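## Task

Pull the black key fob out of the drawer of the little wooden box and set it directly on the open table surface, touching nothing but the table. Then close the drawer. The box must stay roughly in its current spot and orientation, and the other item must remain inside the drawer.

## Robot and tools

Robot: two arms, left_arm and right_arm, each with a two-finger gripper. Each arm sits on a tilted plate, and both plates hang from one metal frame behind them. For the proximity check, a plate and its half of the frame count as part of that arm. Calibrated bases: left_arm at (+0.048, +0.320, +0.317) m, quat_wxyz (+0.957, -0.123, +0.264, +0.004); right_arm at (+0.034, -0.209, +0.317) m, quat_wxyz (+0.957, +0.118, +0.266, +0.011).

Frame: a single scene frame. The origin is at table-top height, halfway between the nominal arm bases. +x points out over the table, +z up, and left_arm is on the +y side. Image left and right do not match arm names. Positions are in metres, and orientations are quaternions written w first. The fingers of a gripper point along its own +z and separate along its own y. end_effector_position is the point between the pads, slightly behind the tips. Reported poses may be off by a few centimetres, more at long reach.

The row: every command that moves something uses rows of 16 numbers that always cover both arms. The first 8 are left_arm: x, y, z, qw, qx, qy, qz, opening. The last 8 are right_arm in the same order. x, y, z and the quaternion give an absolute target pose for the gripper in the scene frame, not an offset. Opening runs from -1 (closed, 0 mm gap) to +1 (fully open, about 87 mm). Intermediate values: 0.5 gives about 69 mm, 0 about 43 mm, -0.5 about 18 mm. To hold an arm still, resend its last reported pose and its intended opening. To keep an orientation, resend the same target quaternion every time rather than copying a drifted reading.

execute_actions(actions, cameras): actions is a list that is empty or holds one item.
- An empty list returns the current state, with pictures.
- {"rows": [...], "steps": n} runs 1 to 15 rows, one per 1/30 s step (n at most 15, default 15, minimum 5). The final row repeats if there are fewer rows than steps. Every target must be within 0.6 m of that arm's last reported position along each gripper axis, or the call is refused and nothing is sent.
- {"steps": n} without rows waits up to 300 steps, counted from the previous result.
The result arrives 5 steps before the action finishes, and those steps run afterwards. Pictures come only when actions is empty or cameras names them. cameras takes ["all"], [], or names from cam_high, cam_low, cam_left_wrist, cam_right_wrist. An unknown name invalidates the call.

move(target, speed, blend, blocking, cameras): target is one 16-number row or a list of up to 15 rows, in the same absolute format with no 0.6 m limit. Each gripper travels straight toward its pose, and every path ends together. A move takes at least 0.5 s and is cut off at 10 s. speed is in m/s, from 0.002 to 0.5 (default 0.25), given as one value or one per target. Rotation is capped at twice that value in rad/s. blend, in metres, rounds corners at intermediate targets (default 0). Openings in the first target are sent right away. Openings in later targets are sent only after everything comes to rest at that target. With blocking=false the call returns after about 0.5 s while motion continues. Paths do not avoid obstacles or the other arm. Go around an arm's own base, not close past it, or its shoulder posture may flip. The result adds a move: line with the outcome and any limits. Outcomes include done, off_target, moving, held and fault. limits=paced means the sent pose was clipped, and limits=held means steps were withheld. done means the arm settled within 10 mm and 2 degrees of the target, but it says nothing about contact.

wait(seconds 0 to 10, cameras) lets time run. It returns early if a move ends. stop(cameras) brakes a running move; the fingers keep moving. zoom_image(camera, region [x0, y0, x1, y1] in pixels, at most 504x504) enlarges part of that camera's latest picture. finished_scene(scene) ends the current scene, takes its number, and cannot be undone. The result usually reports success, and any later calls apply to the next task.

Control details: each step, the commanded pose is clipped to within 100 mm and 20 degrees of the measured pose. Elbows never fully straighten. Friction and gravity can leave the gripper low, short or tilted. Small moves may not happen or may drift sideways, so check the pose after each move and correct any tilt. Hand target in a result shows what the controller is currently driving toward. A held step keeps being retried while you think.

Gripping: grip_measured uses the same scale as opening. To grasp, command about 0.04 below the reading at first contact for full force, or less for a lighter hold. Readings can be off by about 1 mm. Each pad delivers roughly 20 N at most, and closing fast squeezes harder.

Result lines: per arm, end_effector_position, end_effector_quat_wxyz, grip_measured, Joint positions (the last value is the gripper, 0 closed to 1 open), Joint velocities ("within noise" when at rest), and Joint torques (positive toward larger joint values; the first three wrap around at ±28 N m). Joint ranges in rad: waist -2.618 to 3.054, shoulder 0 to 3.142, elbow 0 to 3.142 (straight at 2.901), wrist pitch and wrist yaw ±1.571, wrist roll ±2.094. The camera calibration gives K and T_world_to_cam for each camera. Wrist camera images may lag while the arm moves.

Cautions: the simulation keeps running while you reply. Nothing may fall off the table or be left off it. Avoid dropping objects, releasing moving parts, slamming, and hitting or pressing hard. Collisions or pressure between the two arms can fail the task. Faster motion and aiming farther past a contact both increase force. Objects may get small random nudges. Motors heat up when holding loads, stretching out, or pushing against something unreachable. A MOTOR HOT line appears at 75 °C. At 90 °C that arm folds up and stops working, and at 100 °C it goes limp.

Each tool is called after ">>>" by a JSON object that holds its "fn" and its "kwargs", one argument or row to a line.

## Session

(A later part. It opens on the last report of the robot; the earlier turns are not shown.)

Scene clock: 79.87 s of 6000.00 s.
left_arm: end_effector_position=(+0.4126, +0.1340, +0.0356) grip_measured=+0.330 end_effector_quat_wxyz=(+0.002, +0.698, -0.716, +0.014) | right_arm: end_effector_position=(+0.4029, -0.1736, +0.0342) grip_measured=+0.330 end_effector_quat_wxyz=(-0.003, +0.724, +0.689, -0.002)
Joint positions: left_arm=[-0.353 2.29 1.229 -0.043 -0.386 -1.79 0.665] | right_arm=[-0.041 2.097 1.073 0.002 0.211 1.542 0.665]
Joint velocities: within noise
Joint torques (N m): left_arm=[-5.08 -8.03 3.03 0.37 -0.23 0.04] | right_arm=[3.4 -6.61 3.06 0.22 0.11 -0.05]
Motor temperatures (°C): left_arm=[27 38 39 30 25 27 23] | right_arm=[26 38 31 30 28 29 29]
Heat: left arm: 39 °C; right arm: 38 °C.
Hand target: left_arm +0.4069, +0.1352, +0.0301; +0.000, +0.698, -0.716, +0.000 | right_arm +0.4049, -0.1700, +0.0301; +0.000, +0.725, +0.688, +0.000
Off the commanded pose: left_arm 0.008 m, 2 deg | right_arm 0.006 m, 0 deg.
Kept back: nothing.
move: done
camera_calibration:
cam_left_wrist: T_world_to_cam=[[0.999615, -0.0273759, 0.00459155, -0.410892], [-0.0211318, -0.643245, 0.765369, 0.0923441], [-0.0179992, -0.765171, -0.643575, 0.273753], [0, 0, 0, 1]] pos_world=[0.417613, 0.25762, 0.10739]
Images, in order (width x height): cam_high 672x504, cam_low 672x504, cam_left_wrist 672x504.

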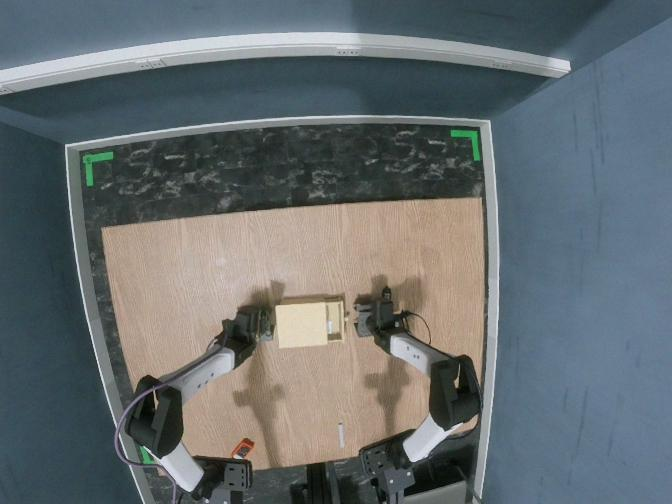

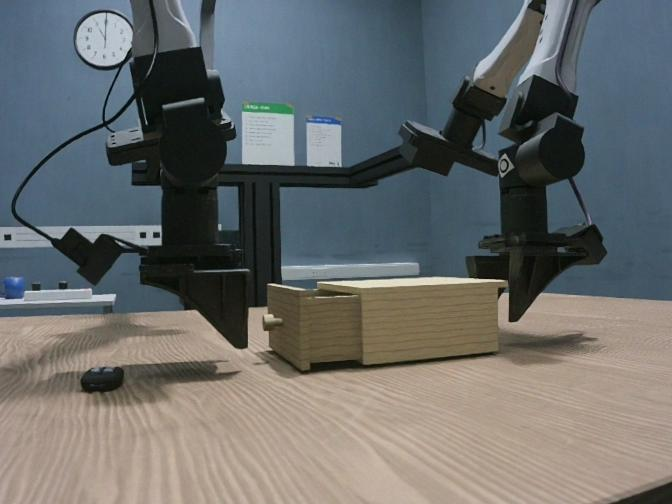

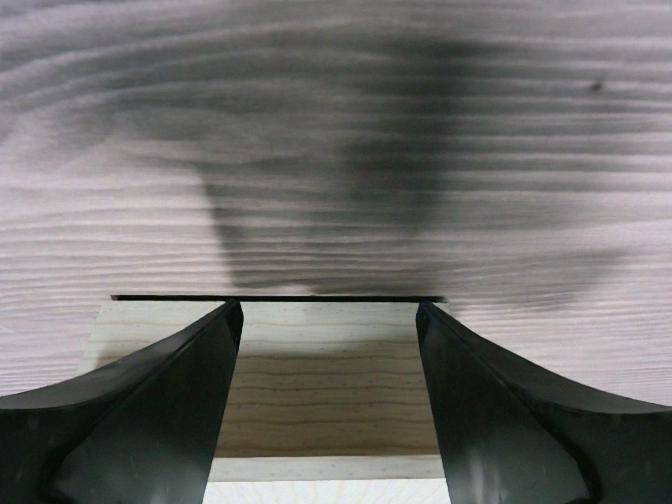

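>>> {"fn": "move", "kwargs": {
  "target": [
    [0.388, 0.142, 0.030, 0, 0.6978, -0.7163, 0, 0.33, 0.405, -0.17, 0.030, 0, 0.7254, 0.6883, 0, 0.33],
    [0.388, 0.122, 0.028, 0, 0.6978, -0.7163, 0, 0.33, 0.405, -0.17, 0.030, 0, 0.7254, 0.6883, 0, 0.33]
  ],
  "speed": 0.05,
  "cameras": ["cam_high", "cam_low", "cam_left_wrist"]
}}

>>> {"fn": "zoom_image", "kwargs": {
  "camera": "cam_high",
  "region": [260, 270, 400, 375]
}}

Scene clock: 81.47 s of 6000.00 s.
left_arm: end_effector_position=(+0.3911, +0.1215, +0.0332) grip_measured=+0.330 end_effector_quat_wxyz=(+0.005, +0.697, -0.717, +0.009) | right_arm: end_effector_position=(+0.4030, -0.1736, +0.0342) grip_measured=+0.330 end_effector_quat_wxyz=(-0.003, +0.724, +0.689, -0.001)
Joint positions: left_arm=[-0.392 2.31 1.186 -0.008 -0.402 -1.83 0.665] | right_arm=[-0.041 2.097 1.073 0.002 0.211 1.542 0.665]
Joint velocities: within noise
Joint torques (N m): left_arm=[-5.22 -7.73 2.7 0.44 -0.25 0.06] | right_arm=[3.47 -6.68 2.85 0.22 0.14 -0.04]
Motor temperatures (°C): left_arm=[27 39 39 30 25 27 23] | right_arm=[26 38 31 30 28 29 29]
Heat: left arm: 39 °C; right arm: 38 °C.
Hand target: left_arm +0.3880, +0.1221, +0.0281; +0.000, +0.698, -0.716, +0.000 | right_arm +0.4049, -0.1700, +0.0301; +0.000, +0.725, +0.688, +0.000
Off the commanded pose: left_arm 0.006 m, 1 deg | right_arm 0.006 m, 0 deg.
Kept back: nothing.
move: done
camera_calibration:
cam_left_wrist: T_world_to_cam=[[0.999502, -0.030766, -0.00698962, -0.388874], [-0.0145263, -0.64542, 0.76369, 0.0834174], [-0.0280069, -0.763208, -0.645546, 0.266014], [0, 0, 0, 1]] pos_world=[0.397343, 0.2449, 0.105301]
Images, in order (width x height): cam_high 672x504, cam_low 672x504, cam_left_wrist 672x504.

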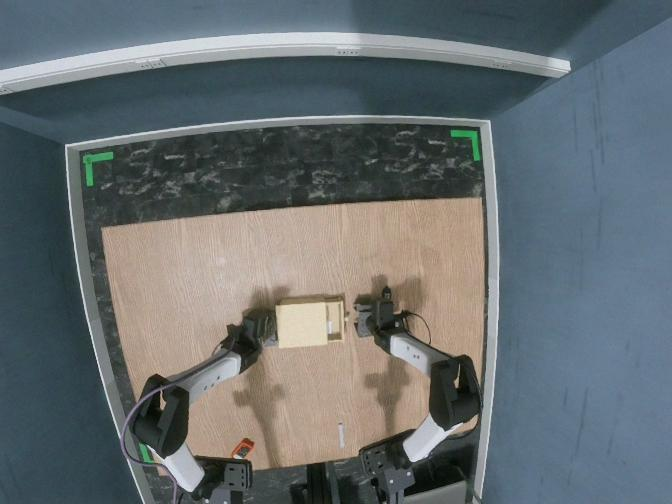

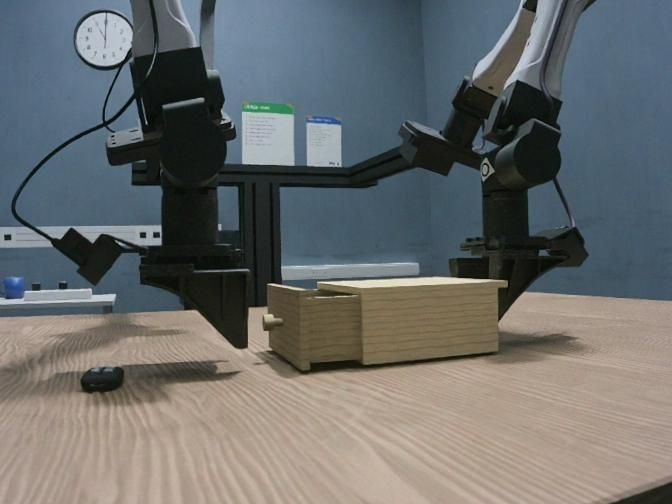

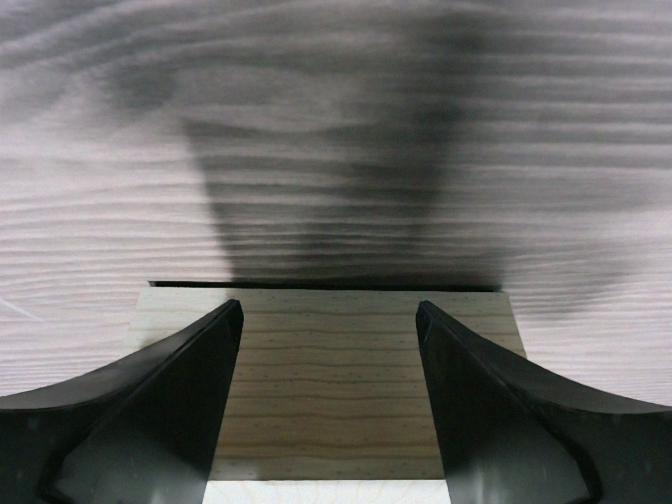

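Scaled by 3.600 from the camera's 672x504 image, which has a finer 960x720 frame.

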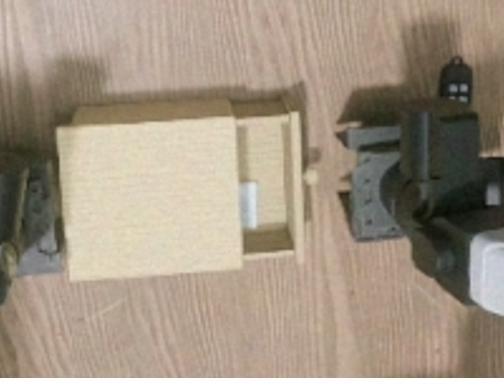

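>>> {"fn": "move", "kwargs": {
  "target": [0.388, 0.108, 0.028, 0, 0.6978, -0.7163, 0, 0.33, 0.405, -0.17, 0.030, 0, 0.7254, 0.6883, 0, 0.33],
  "speed": 0.04,
  "cameras": ["cam_high", "cam_low", "cam_left_wrist"]
}}

>>> {"fn": "zoom_image", "kwargs": {
  "camera": "cam_high",
  "region": [260, 270, 400, 375]
}}

Scene clock: 82.43 s of 6000.00 s.
left_arm: end_effector_position=(+0.3927, +0.1207, +0.0298) grip_measured=+0.330 end_effector_quat_wxyz=(-0.010, +0.697, -0.717, -0.005) | right_arm: end_effector_position=(+0.4030, -0.1736, +0.0342) grip_measured=+0.330 end_effector_quat_wxyz=(-0.003, +0.724, +0.689, -0.001)
Joint positions: left_arm=[-0.407 2.331 1.218 -0.035 -0.449 -1.849 0.665] | right_arm=[-0.041 2.097 1.073 0.002 0.211 1.542 0.665]
Joint velocities: within noise
Joint torques (N m): left_arm=[-6.79 -7.51 2.96 0.47 0.07 -0.07] | right_arm=[3.49 -6.6 3.08 0.22 0.13 -0.04]
Motor temperatures (°C): left_arm=[27 39 39 29 25 27 23] | right_arm=[26 38 31 30 28 29 29]
Heat: left arm: 39 °C; right arm: 38 °C.
Hand target: left_arm +0.3877, +0.1084, +0.0283; +0.000, +0.698, -0.716, +0.000 | right_arm +0.4049, -0.1700, +0.0301; +0.000, +0.725, +0.688, +0.000
Off the commanded pose: left_arm 0.014 m, 1 deg | right_arm 0.006 m, 0 deg.
Kept back: nothing.
move: off_target (left_arm)
camera_calibration:
cam_left_wrist: T_world_to_cam=[[0.999522, -0.0303629, -0.00576967, -0.390685], [-0.0162848, -0.676066, 0.736661, 0.0906437], [-0.0262679, -0.736215, -0.676238, 0.260234], [0, 0, 0, 1]] pos_world=[0.39881, 0.241007, 0.106952]
Images, in order (width x height): cam_high 672x504, cam_low 672x504, cam_left_wrist 672x504.

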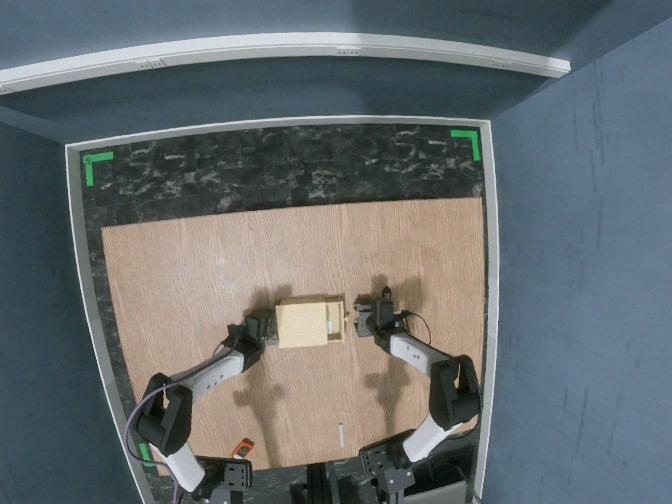

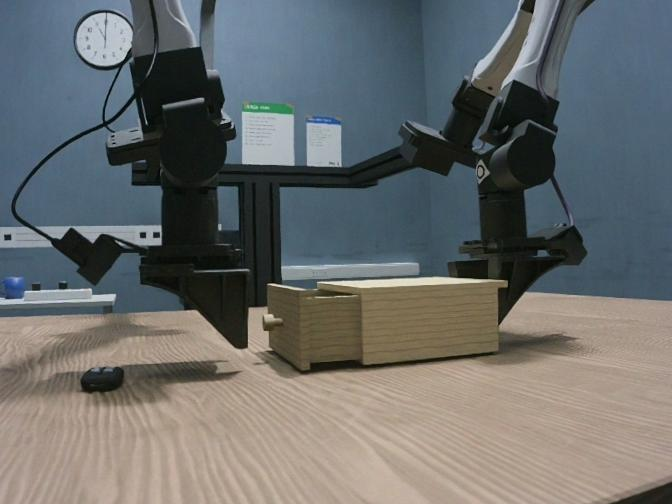

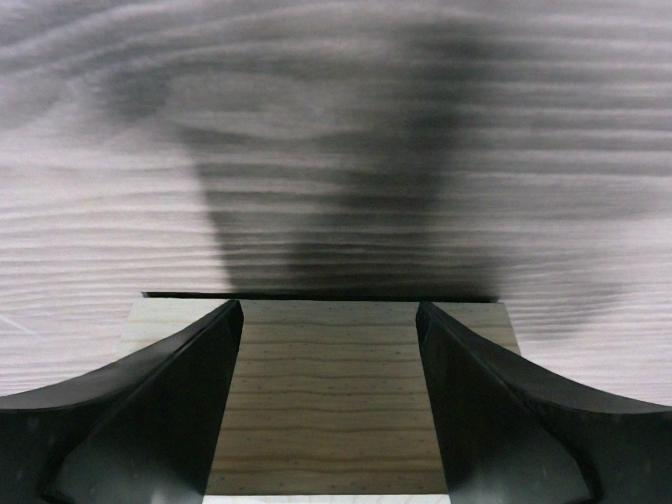

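Scaled by 3.600 from the camera's 672x504 image, which has a finer 960x720 frame.

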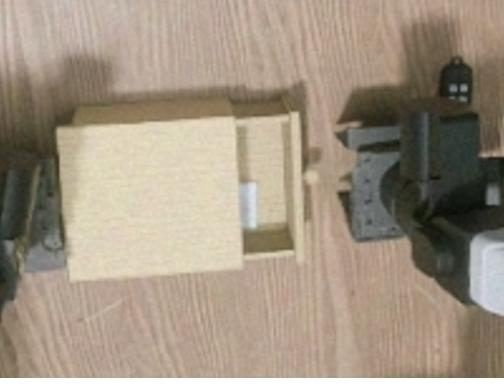

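>>> {"fn": "move", "kwargs": {
  "target": [0.388, 0.100, 0.028, 0, 0.6978, -0.7163, 0, 0.33, 0.405, -0.17, 0.030, 0, 0.7254, 0.6883, 0, 0.33],
  "speed": 0.03,
  "cameras": ["cam_high", "cam_left_wrist"]
}}

>>> {"fn": "zoom_image", "kwargs": {
  "camera": "cam_high",
  "region": [260, 270, 400, 375]
}}

Scene clock: 83.37 s of 6000.00 s.
left_arm: end_effector_position=(+0.3883, +0.1166, +0.0287) grip_measured=+0.330 end_effector_quat_wxyz=(-0.010, +0.694, -0.720, -0.014) | right_arm: end_effector_position=(+0.4030, -0.1736, +0.0342) grip_measured=+0.330 end_effector_quat_wxyz=(-0.003, +0.724, +0.689, -0.001)
Joint positions: left_arm=[-0.422 2.346 1.235 -0.063 -0.464 -1.864 0.665] | right_arm=[-0.041 2.097 1.073 0.002 0.211 1.542 0.665]
Joint velocities: within noise
Joint torques (N m): left_arm=[-7.15 -7.68 3.38 0.58 0.11 -0.14] | right_arm=[3.44 -6.72 3.03 0.21 0.15 -0.03]
Motor temperatures (°C): left_arm=[27 39 39 29 25 27 23] | right_arm=[26 38 31 30 28 29 29]
Heat: left arm: 39 °C; right arm: 38 °C.
Hand target: left_arm +0.3875, +0.1004, +0.0285; +0.000, +0.698, -0.716, +0.000 | right_arm +0.4049, -0.1700, +0.0301; +0.000, +0.725, +0.688, +0.000
Off the commanded pose: left_arm 0.017 m, 2 deg | right_arm 0.006 m, 0 deg.
Kept back: nothing.
move: off_target (left_arm)
camera_calibration:
cam_left_wrist: T_world_to_cam=[[0.999066, -0.0386547, -0.0193325, -0.384814], [-0.0124777, -0.686231, 0.727277, 0.0886889], [-0.0413793, -0.726356, -0.686072, 0.26135], [0, 0, 0, 1]] pos_world=[0.396375, 0.235819, 0.107364]
Images, in order (width x height): cam_high 672x504, cam_left_wrist 672x504.

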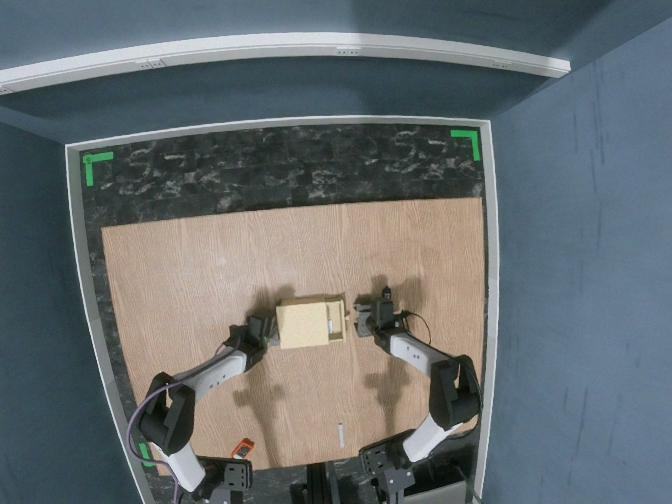

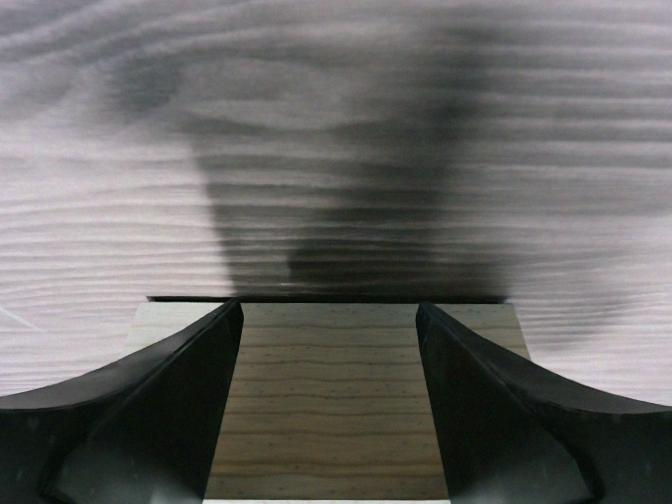

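Scaled by 3.600 from the camera's 672x504 image, which has a finer 960x720 frame.

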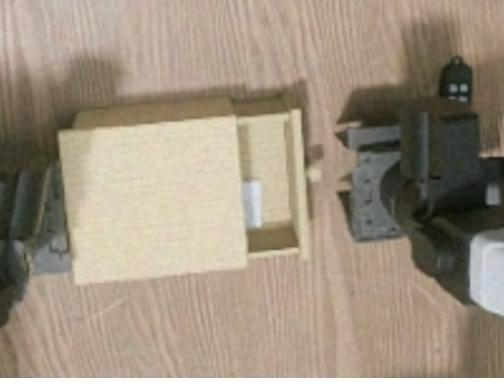

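>>> {"fn": "move", "kwargs": {
  "target": [0.390, 0.097, 0.028, 0, 0.6788, -0.7343, 0, 0.33, 0.405, -0.17, 0.030, 0, 0.7254, 0.6883, 0, 0.33],
  "speed": 0.03,
  "cameras": ["cam_high", "cam_left_wrist"]
}}

>>> {"fn": "zoom_image", "kwargs": {
  "camera": "cam_high",
  "region": [260, 270, 400, 375]
}}

Scene clock: 84.80 s of 6000.00 s.
left_arm: end_effector_position=(+0.3916, +0.1149, +0.0279) grip_measured=+0.330 end_effector_quat_wxyz=(-0.011, +0.688, -0.726, -0.016) | right_arm: end_effector_position=(+0.4031, -0.1736, +0.0342) grip_measured=+0.330 end_effector_quat_wxyz=(-0.002, +0.724, +0.689, -0.001)
Joint positions: left_arm=[-0.424 2.355 1.26 -0.081 -0.468 -1.848 0.665] | right_arm=[-0.041 2.097 1.073 0.003 0.211 1.542 0.665]
Joint velocities: within noise
Joint torques (N m): left_arm=[-7.36 -7.82 3.54 0.57 0.14 0.24] | right_arm=[3.32 -6.75 2.97 0.21 0.13 -0.03]
Motor temperatures (°C): left_arm=[27 40 38 29 25 27 23] | right_arm=[26 38 31 30 28 29 29]
Heat: left arm: 40 °C; right arm: 38 °C.
Hand target: left_arm +0.3897, +0.0974, +0.0286; +0.000, +0.679, -0.734, +0.000 | right_arm +0.4049, -0.1701, +0.0301; +0.000, +0.725, +0.688, +0.000
Off the commanded pose: left_arm 0.018 m, 3 deg | right_arm 0.006 m, 0 deg.
Kept back: nothing.
move: off_target (left_arm)
camera_calibration:
cam_left_wrist: T_world_to_cam=[[0.99821, -0.0563285, -0.0201049, -0.385809], [-0.024238, -0.688302, 0.725019, 0.0929965], [-0.0546775, -0.723234, -0.688436, 0.264629], [0, 0, 0, 1]] pos_world=[0.401842, 0.233666, 0.106999]
Images, in order (width x height): cam_high 672x504, cam_left_wrist 672x504.

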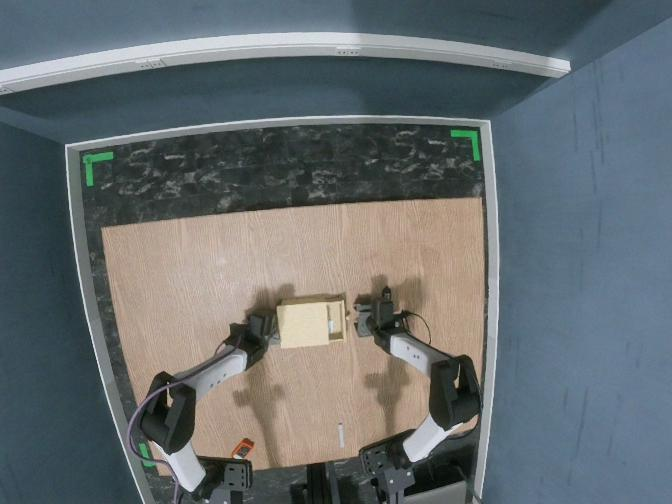

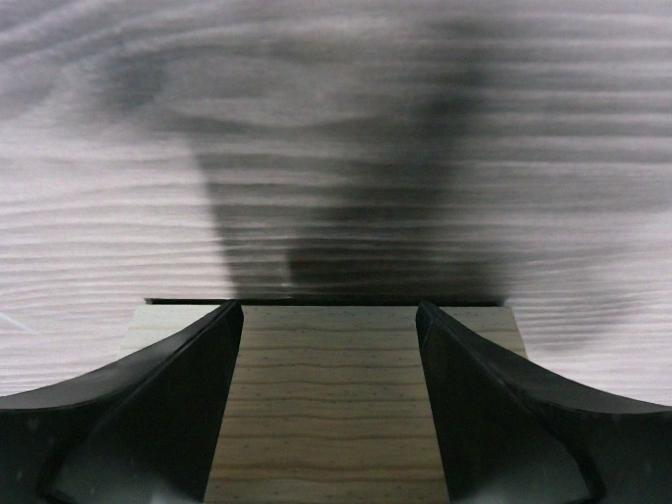

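Scaled by 3.600 from the camera's 672x504 image, which has a finer 960x720 frame.

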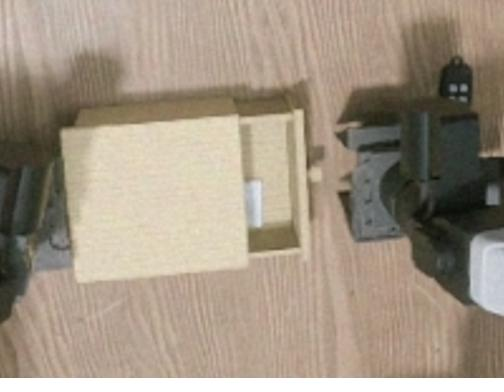

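>>> {"fn": "move", "kwargs": {
  "target": [0.390, 0.097, 0.028, 0, 0.6626, -0.7490, 0, 0.33, 0.403, -0.110, 0.030, 0, 0.7254, 0.6883, 0, 0.33],
  "speed": 0.05,
  "cameras": ["cam_high", "cam_right_wrist"]
}}

>>> {"fn": "zoom_image", "kwargs": {
  "camera": "cam_high",
  "region": [260, 270, 400, 375]
}}

Scene clock: 86.60 s of 6000.00 s.
left_arm: end_effector_position=(+0.3953, +0.1142, +0.0288) grip_measured=+0.330 end_effector_quat_wxyz=(-0.016, +0.678, -0.735, -0.013) | right_arm: end_effector_position=(+0.4043, -0.1327, +0.0315) grip_measured=+0.330 end_effector_quat_wxyz=(+0.019, +0.729, +0.685, -0.016)
Joint positions: left_arm=[-0.426 2.355 1.27 -0.081 -0.475 -1.819 0.665] | right_arm=[0.088 2.146 1.098 0.004 0.329 1.668 0.665]
Joint velocities: within noise
Joint torques (N m): left_arm=[-7.16 -7.77 3.44 0.52 0.21 0.41] | right_arm=[6.69 -6.23 3.43 0.13 -0.26 0.07]
Motor temperatures (°C): left_arm=[27 40 38 29 25 27 23] | right_arm=[26 38 31 30 28 29 29]
Heat: left arm: 40 °C; right arm: 38 °C.
Hand target: left_arm +0.3897, +0.0976, +0.0285; +0.000, +0.663, -0.749, +0.000 | right_arm +0.4024, -0.1106, +0.0308; +0.000, +0.725, +0.688, +0.000
Off the commanded pose: left_arm 0.018 m, 3 deg | right_arm 0.023 m, 3 deg.
Kept back: nothing.
move: off_target (left_arm, right_arm)
camera_calibration:
cam_right_wrist: T_world_to_cam=[[-0.999127, 0.0413862, -0.00562816, 0.407839], [0.0238149, 0.675189, 0.73726, 0.0763995], [0.0343125, 0.736483, -0.675586, 0.241617], [0, 0, 0, 1]] pos_world=[0.397373, -0.24641, 0.109202]
Images, in order (width x height): cam_high 672x504, cam_right_wrist 672x504.

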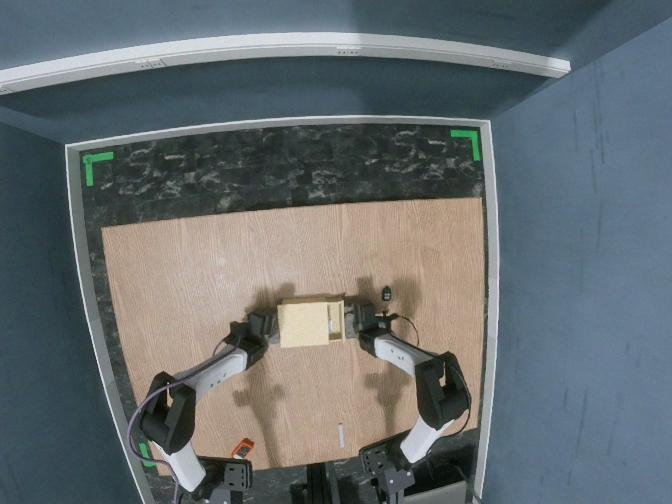

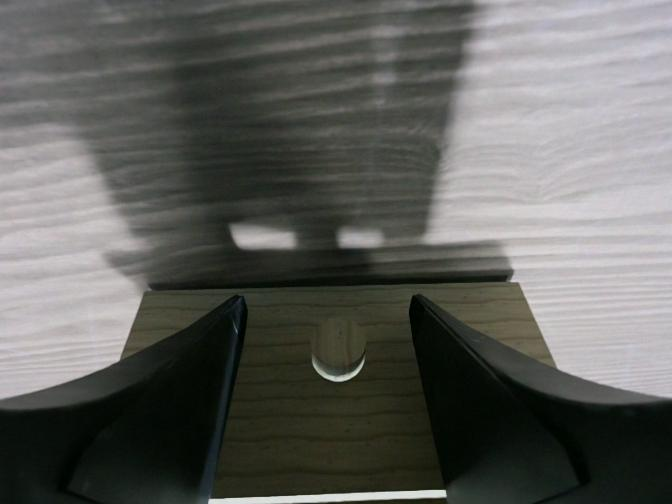

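Scaled by 3.600 from the camera's 672x504 image, which has a finer 960x720 frame.

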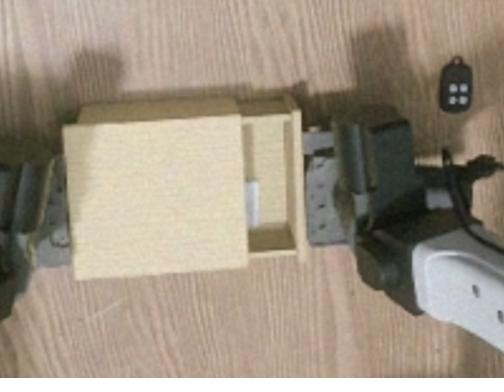

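>>> {"fn": "move", "kwargs": {
  "target": [0.390, 0.097, 0.028, 0, 0.6626, -0.7490, 0, 0.33, 0.403, -0.098, 0.030, 0, 0.7254, 0.6883, 0, 0.33],
  "speed": 0.05,
  "cameras": ["cam_high", "cam_right_wrist"]
}}

>>> {"fn": "zoom_image", "kwargs": {
  "camera": "cam_high",
  "region": [260, 270, 400, 375]
}}

Scene clock: 87.53 s of 6000.00 s.
left_arm: end_effector_position=(+0.3956, +0.1141, +0.0288) grip_measured=+0.330 end_effector_quat_wxyz=(-0.016, +0.677, -0.735, -0.013) | right_arm: end_effector_position=(+0.4046, -0.1234, +0.0311) grip_measured=+0.330 end_effector_quat_wxyz=(+0.022, +0.729, +0.684, -0.019)
Joint positions: left_arm=[-0.426 2.355 1.271 -0.081 -0.475 -1.817 0.665] | right_arm=[0.116 2.159 1.111 -0.004 0.352 1.696 0.665]
Joint velocities: within noise
Joint torques (N m): left_arm=[-7.15 -7.76 3.37 0.52 0.2 0.41] | right_arm=[7.12 -6.09 3.48 0.12 -0.32 0.05]
Motor temperatures (°C): left_arm=[28 40 38 29 25 27 23] | right_arm=[26 38 31 30 28 29 29]
Heat: left arm: 40 °C; right arm: 38 °C.
Hand target: left_arm +0.3898, +0.0976, +0.0285; +0.000, +0.663, -0.749, +0.000 | right_arm +0.4023, -0.0987, +0.0310; +0.000, +0.725, +0.688, +0.000
Off the commanded pose: left_arm 0.018 m, 3 deg | right_arm 0.025 m, 3 deg.
Kept back: nothing.
move: off_target (left_arm, right_arm)
camera_calibration:
cam_right_wrist: T_world_to_cam=[[-0.999027, 0.0437167, -0.0058743, 0.408056], [0.0255265, 0.681601, 0.731278, 0.0707187], [0.035973, 0.730417, -0.682054, 0.233289], [0, 0, 0, 1]] pos_world=[0.397461, -0.236439, 0.109797]
Images, in order (width x height): cam_high 672x504, cam_right_wrist 672x504.

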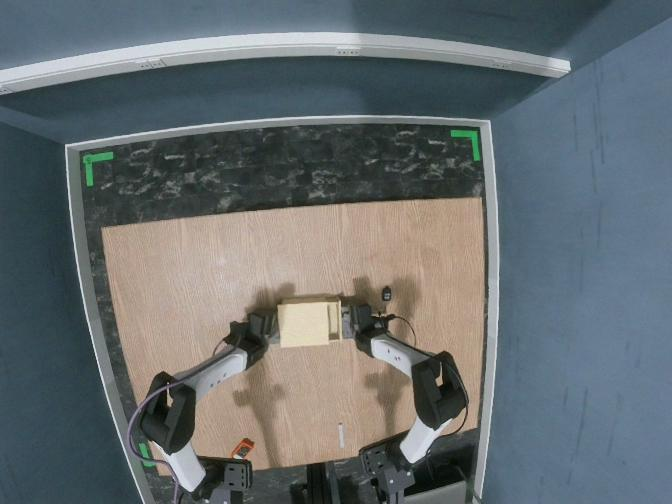

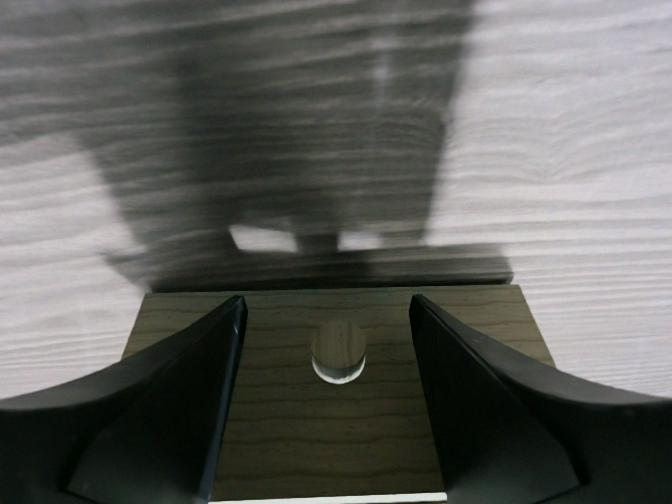

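Scaled by 3.600 from the camera's 672x504 image, which has a finer 960x720 frame.

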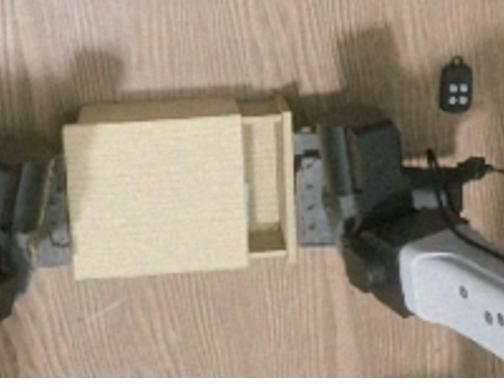

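>>> {"fn": "move", "kwargs": {
  "target": [0.390, 0.097, 0.028, 0, 0.6626, -0.7490, 0, 0.33, 0.403, -0.077, 0.030, 0, 0.7254, 0.6883, 0, 0.33],
  "speed": 0.04,
  "cameras": ["cam_high"]
}}

>>> {"fn": "zoom_image", "kwargs": {
  "camera": "cam_high",
  "region": [260, 270, 400, 375]
}}

Scene clock: 88.57 s of 6000.00 s.
left_arm: end_effector_position=(+0.3956, +0.1141, +0.0288) grip_measured=+0.330 end_effector_quat_wxyz=(-0.016, +0.677, -0.735, -0.013) | right_arm: end_effector_position=(+0.4052, -0.1060, +0.0305) grip_measured=+0.330 end_effector_quat_wxyz=(+0.025, +0.730, +0.683, -0.023)
Joint positions: left_arm=[-0.426 2.355 1.271 -0.081 -0.475 -1.817 0.665] | right_arm=[0.163 2.185 1.139 -0.024 0.384 1.742 0.665]
Joint velocities: within noise
Joint torques (N m): left_arm=[-7.1 -7.77 3.4 0.53 0.2 0.41] | right_arm=[7.72 -6.15 3.54 0.16 -0.34 0.05]
Motor temperatures (°C): left_arm=[28 41 38 29 25 27 23] | right_arm=[26 38 31 30 28 29 29]
Heat: left arm: 41 °C; right arm: 38 °C.
Hand target: left_arm +0.3898, +0.0976, +0.0285; +0.000, +0.663, -0.749, +0.000 | right_arm +0.4020, -0.0780, +0.0312; +0.000, +0.725, +0.689, -0.001
Off the commanded pose: left_arm 0.018 m, 3 deg | right_arm 0.029 m, 4 deg.
Kept back: nothing.
move: off_target (left_arm, right_arm)
Images, in order (width x height): cam_high 672x504.

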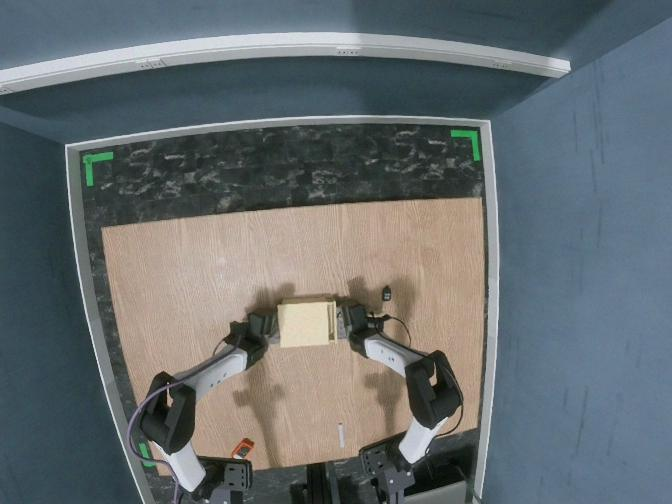

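Scaled by 3.600 from the camera's 672x504 image, which has a finer 960x720 frame.

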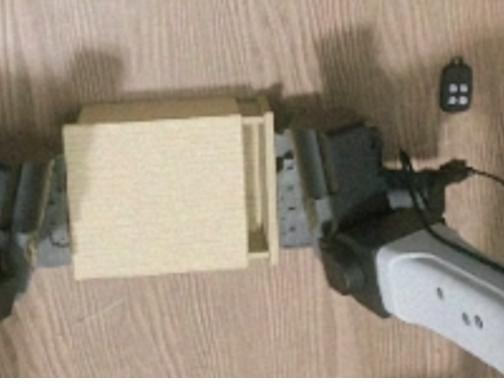

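>>> {"fn": "move", "kwargs": {
  "target": [0.390, 0.097, 0.028, 0, 0.6626, -0.7490, 0, 0.33, 0.403, -0.063, 0.030, 0, 0.7254, 0.6883, 0, 0.33],
  "speed": 0.03,
  "cameras": ["cam_high"]
}}

>>> {"fn": "zoom_image", "kwargs": {
  "camera": "cam_high",
  "region": [260, 270, 400, 375]
}}

Scene clock: 89.57 s of 6000.00 s.
left_arm: end_effector_position=(+0.3956, +0.1142, +0.0288) grip_measured=+0.330 end_effector_quat_wxyz=(-0.017, +0.677, -0.735, -0.013) | right_arm: end_effector_position=(+0.4053, -0.0947, +0.0305) grip_measured=+0.330 end_effector_quat_wxyz=(+0.027, +0.730, +0.682, -0.026)
Joint positions: left_arm=[-0.426 2.355 1.271 -0.081 -0.476 -1.817 0.665] | right_arm=[0.194 2.202 1.16 -0.043 0.406 1.775 0.665]
Joint velocities: within noise
Joint torques (N m): left_arm=[-7.12 -7.77 3.37 0.52 0.21 0.42] | right_arm=[8.28 -5.94 3.75 0.18 -0.47 0.05]
Motor temperatures (°C): left_arm=[28 41 38 29 25 27 23] | right_arm=[26 37 31 30 28 29 29]
Heat: left arm: 41 °C; right arm: 37 °C.
Hand target: left_arm +0.3898, +0.0976, +0.0285; +0.000, +0.663, -0.749, +0.000 | right_arm +0.4021, -0.0642, +0.0315; +0.000, +0.725, +0.688, -0.001
Off the commanded pose: left_arm 0.018 m, 3 deg | right_arm 0.032 m, 4 deg.
Kept back: nothing.
move: off_target (left_arm, right_arm)
Images, in order (width x height): cam_high 672x504.

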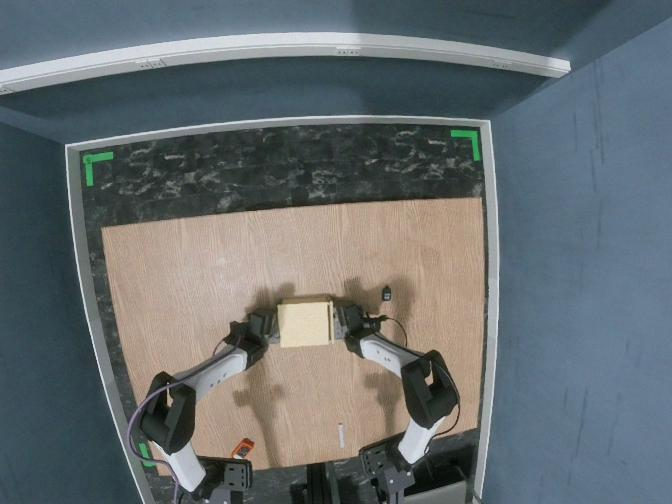

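Scaled by 3.600 from the camera's 672x504 image, which has a finer 960x720 frame.

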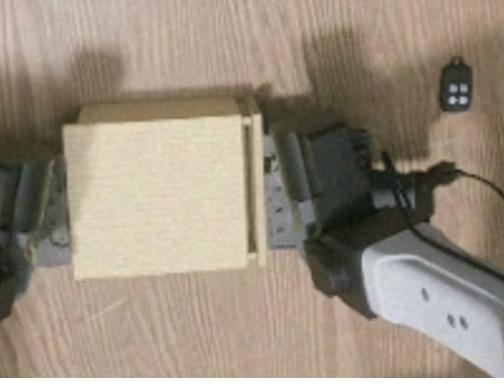

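>>> {"fn": "move", "kwargs": {
  "target": [0.390, 0.097, 0.028, 0, 0.6626, -0.7490, 0, 0.33, 0.403, -0.051, 0.030, 0, 0.7254, 0.6883, 0, 0.33],
  "speed": 0.03,
  "cameras": ["cam_high","cam_low"]
}}

>>> {"fn": "zoom_image", "kwargs": {
  "camera": "cam_high",
  "region": [260, 270, 400, 375]
}}

Scene clock: 90.63 s of 6000.00 s.
left_arm: end_effector_position=(+0.3956, +0.1142, +0.0288) grip_measured=+0.330 end_effector_quat_wxyz=(-0.017, +0.677, -0.735, -0.013) | right_arm: end_effector_position=(+0.4057, -0.0869, +0.0301) grip_measured=+0.330 end_effector_quat_wxyz=(+0.034, +0.730, +0.682, -0.033)
Joint positions: left_arm=[-0.426 2.355 1.271 -0.081 -0.476 -1.817 0.665] | right_arm=[0.221 2.218 1.181 -0.062 0.437 1.803 0.665]
Joint velocities: within noise
Joint torques (N m): left_arm=[-7.09 -7.77 3.41 0.53 0.2 0.4] | right_arm=[8.68 -6 3.74 0.21 -0.57 0.06]
Motor temperatures (°C): left_arm=[28 41 38 29 25 27 23] | right_arm=[26 37 31 30 28 29 29]
Heat: left arm: 41 °C; right arm: 37 °C.
Hand target: left_arm +0.3898, +0.0976, +0.0285; +0.000, +0.663, -0.749, +0.000 | right_arm +0.4018, -0.0524, +0.0320; +0.000, +0.725, +0.689, -0.001
Off the commanded pose: left_arm 0.018 m, 3 deg | right_arm 0.036 m, 5 deg.
Kept back: nothing.
move: off_target (left_arm, right_arm)
Images, in order (width x height): cam_high 672x504, cam_low 672x504.

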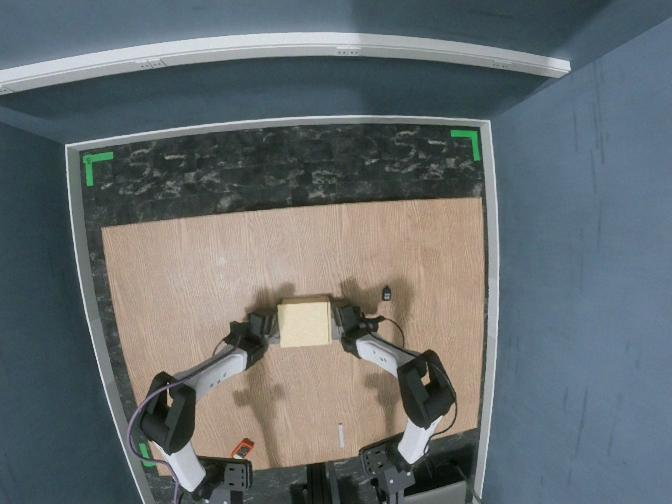

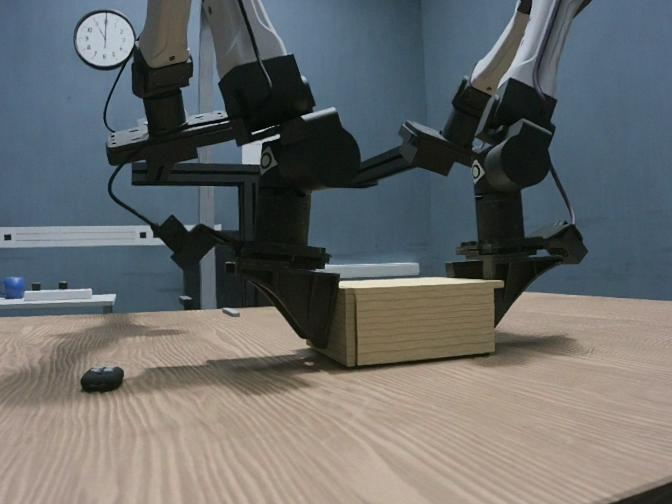

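Scaled by 3.600 from the camera's 672x504 image, which has a finer 960x720 frame.

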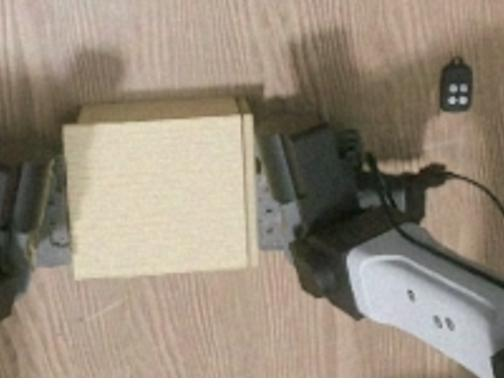

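>>> {"fn": "zoom_image", "kwargs": {
  "camera": "cam_low",
  "region": [300, 260, 420, 380]
}}

Scaled by 4.200 from the camera's 672x504 image, which has a finer 960x720 frame.

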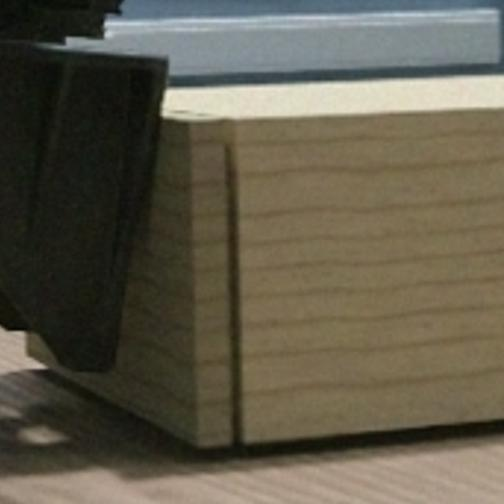

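>>> {"fn": "move", "kwargs": {
  "target": [0.390, 0.097, 0.028, 0, 0.6626, -0.7490, 0, 0.33, 0.403, -0.044, 0.030, 0, 0.7254, 0.6883, 0, 0.33],
  "speed": 0.02,
  "cameras": ["cam_high","cam_low"]
}}

>>> {"fn": "zoom_image", "kwargs": {
  "camera": "cam_low",
  "region": [300, 260, 420, 380]
}}

>>> {"fn": "zoom_image", "kwargs": {
  "camera": "cam_high",
  "region": [260, 270, 400, 375]
}}

Scene clock: 91.73 s of 6000.00 s.
left_arm: end_effector_position=(+0.3957, +0.1143, +0.0288) grip_measured=+0.330 end_effector_quat_wxyz=(-0.017, +0.677, -0.735, -0.013) | right_arm: end_effector_position=(+0.4051, -0.0872, +0.0299) grip_measured=+0.330 end_effector_quat_wxyz=(+0.037, +0.731, +0.681, -0.039)
Joint positions: left_arm=[-0.426 2.355 1.271 -0.081 -0.476 -1.817 0.665] | right_arm=[0.226 2.222 1.189 -0.076 0.451 1.814 0.665]
Joint velocities: within noise
Joint torques (N m): left_arm=[-7.1 -7.79 3.34 0.52 0.21 0.41] | right_arm=[9.84 -5.74 3.84 0.25 -0.69 0.09]
Motor temperatures (°C): left_arm=[28 41 38 29 25 27 23] | right_arm=[26 37 31 30 28 29 29]
Heat: left arm: 41 °C; right arm: 37 °C.
Hand target: left_arm +0.3898, +0.0976, +0.0285; +0.000, +0.663, -0.749, +0.000 | right_arm +0.4013, -0.0460, +0.0327; +0.000, +0.725, +0.689, -0.001
Off the commanded pose: left_arm 0.018 m, 3 deg | right_arm 0.043 m, 6 deg.
Kept back: nothing.
move: off_target (left_arm, right_arm)
Images, in order (width x height): cam_high 672x504, cam_low 672x504.

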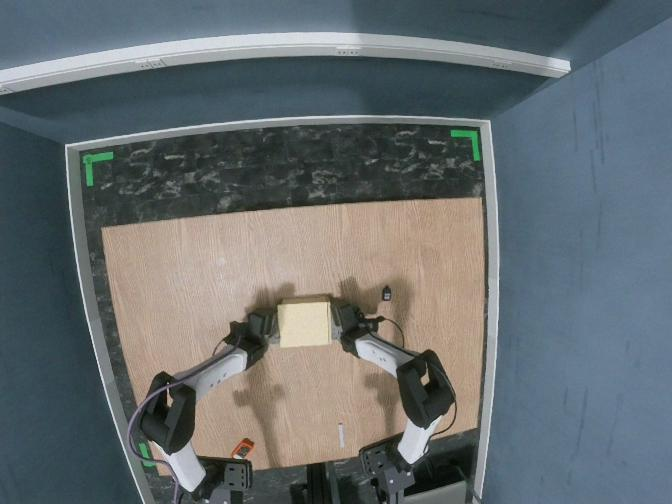

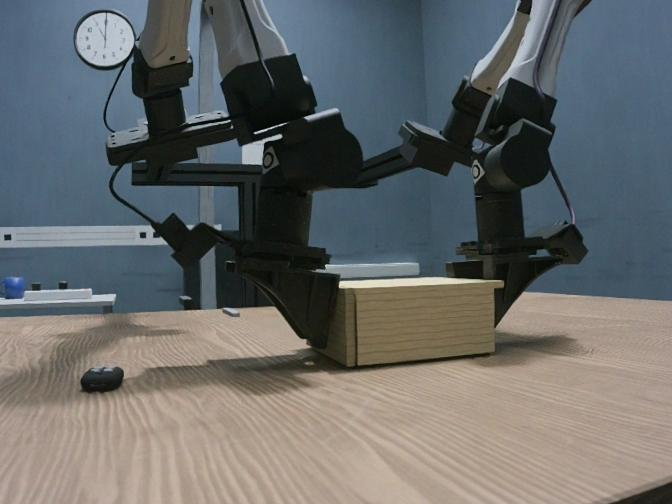

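Scaled by 4.200 from the camera's 672x504 image, which has a finer 960x720 frame.

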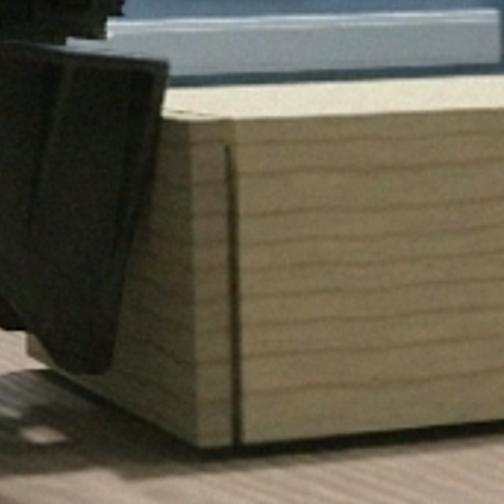

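Scaled by 3.600 from the camera's 672x504 image, which has a finer 960x720 frame.

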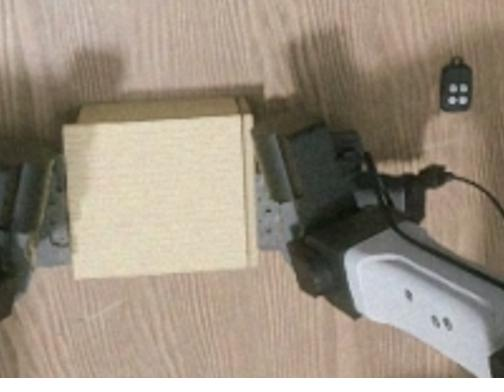

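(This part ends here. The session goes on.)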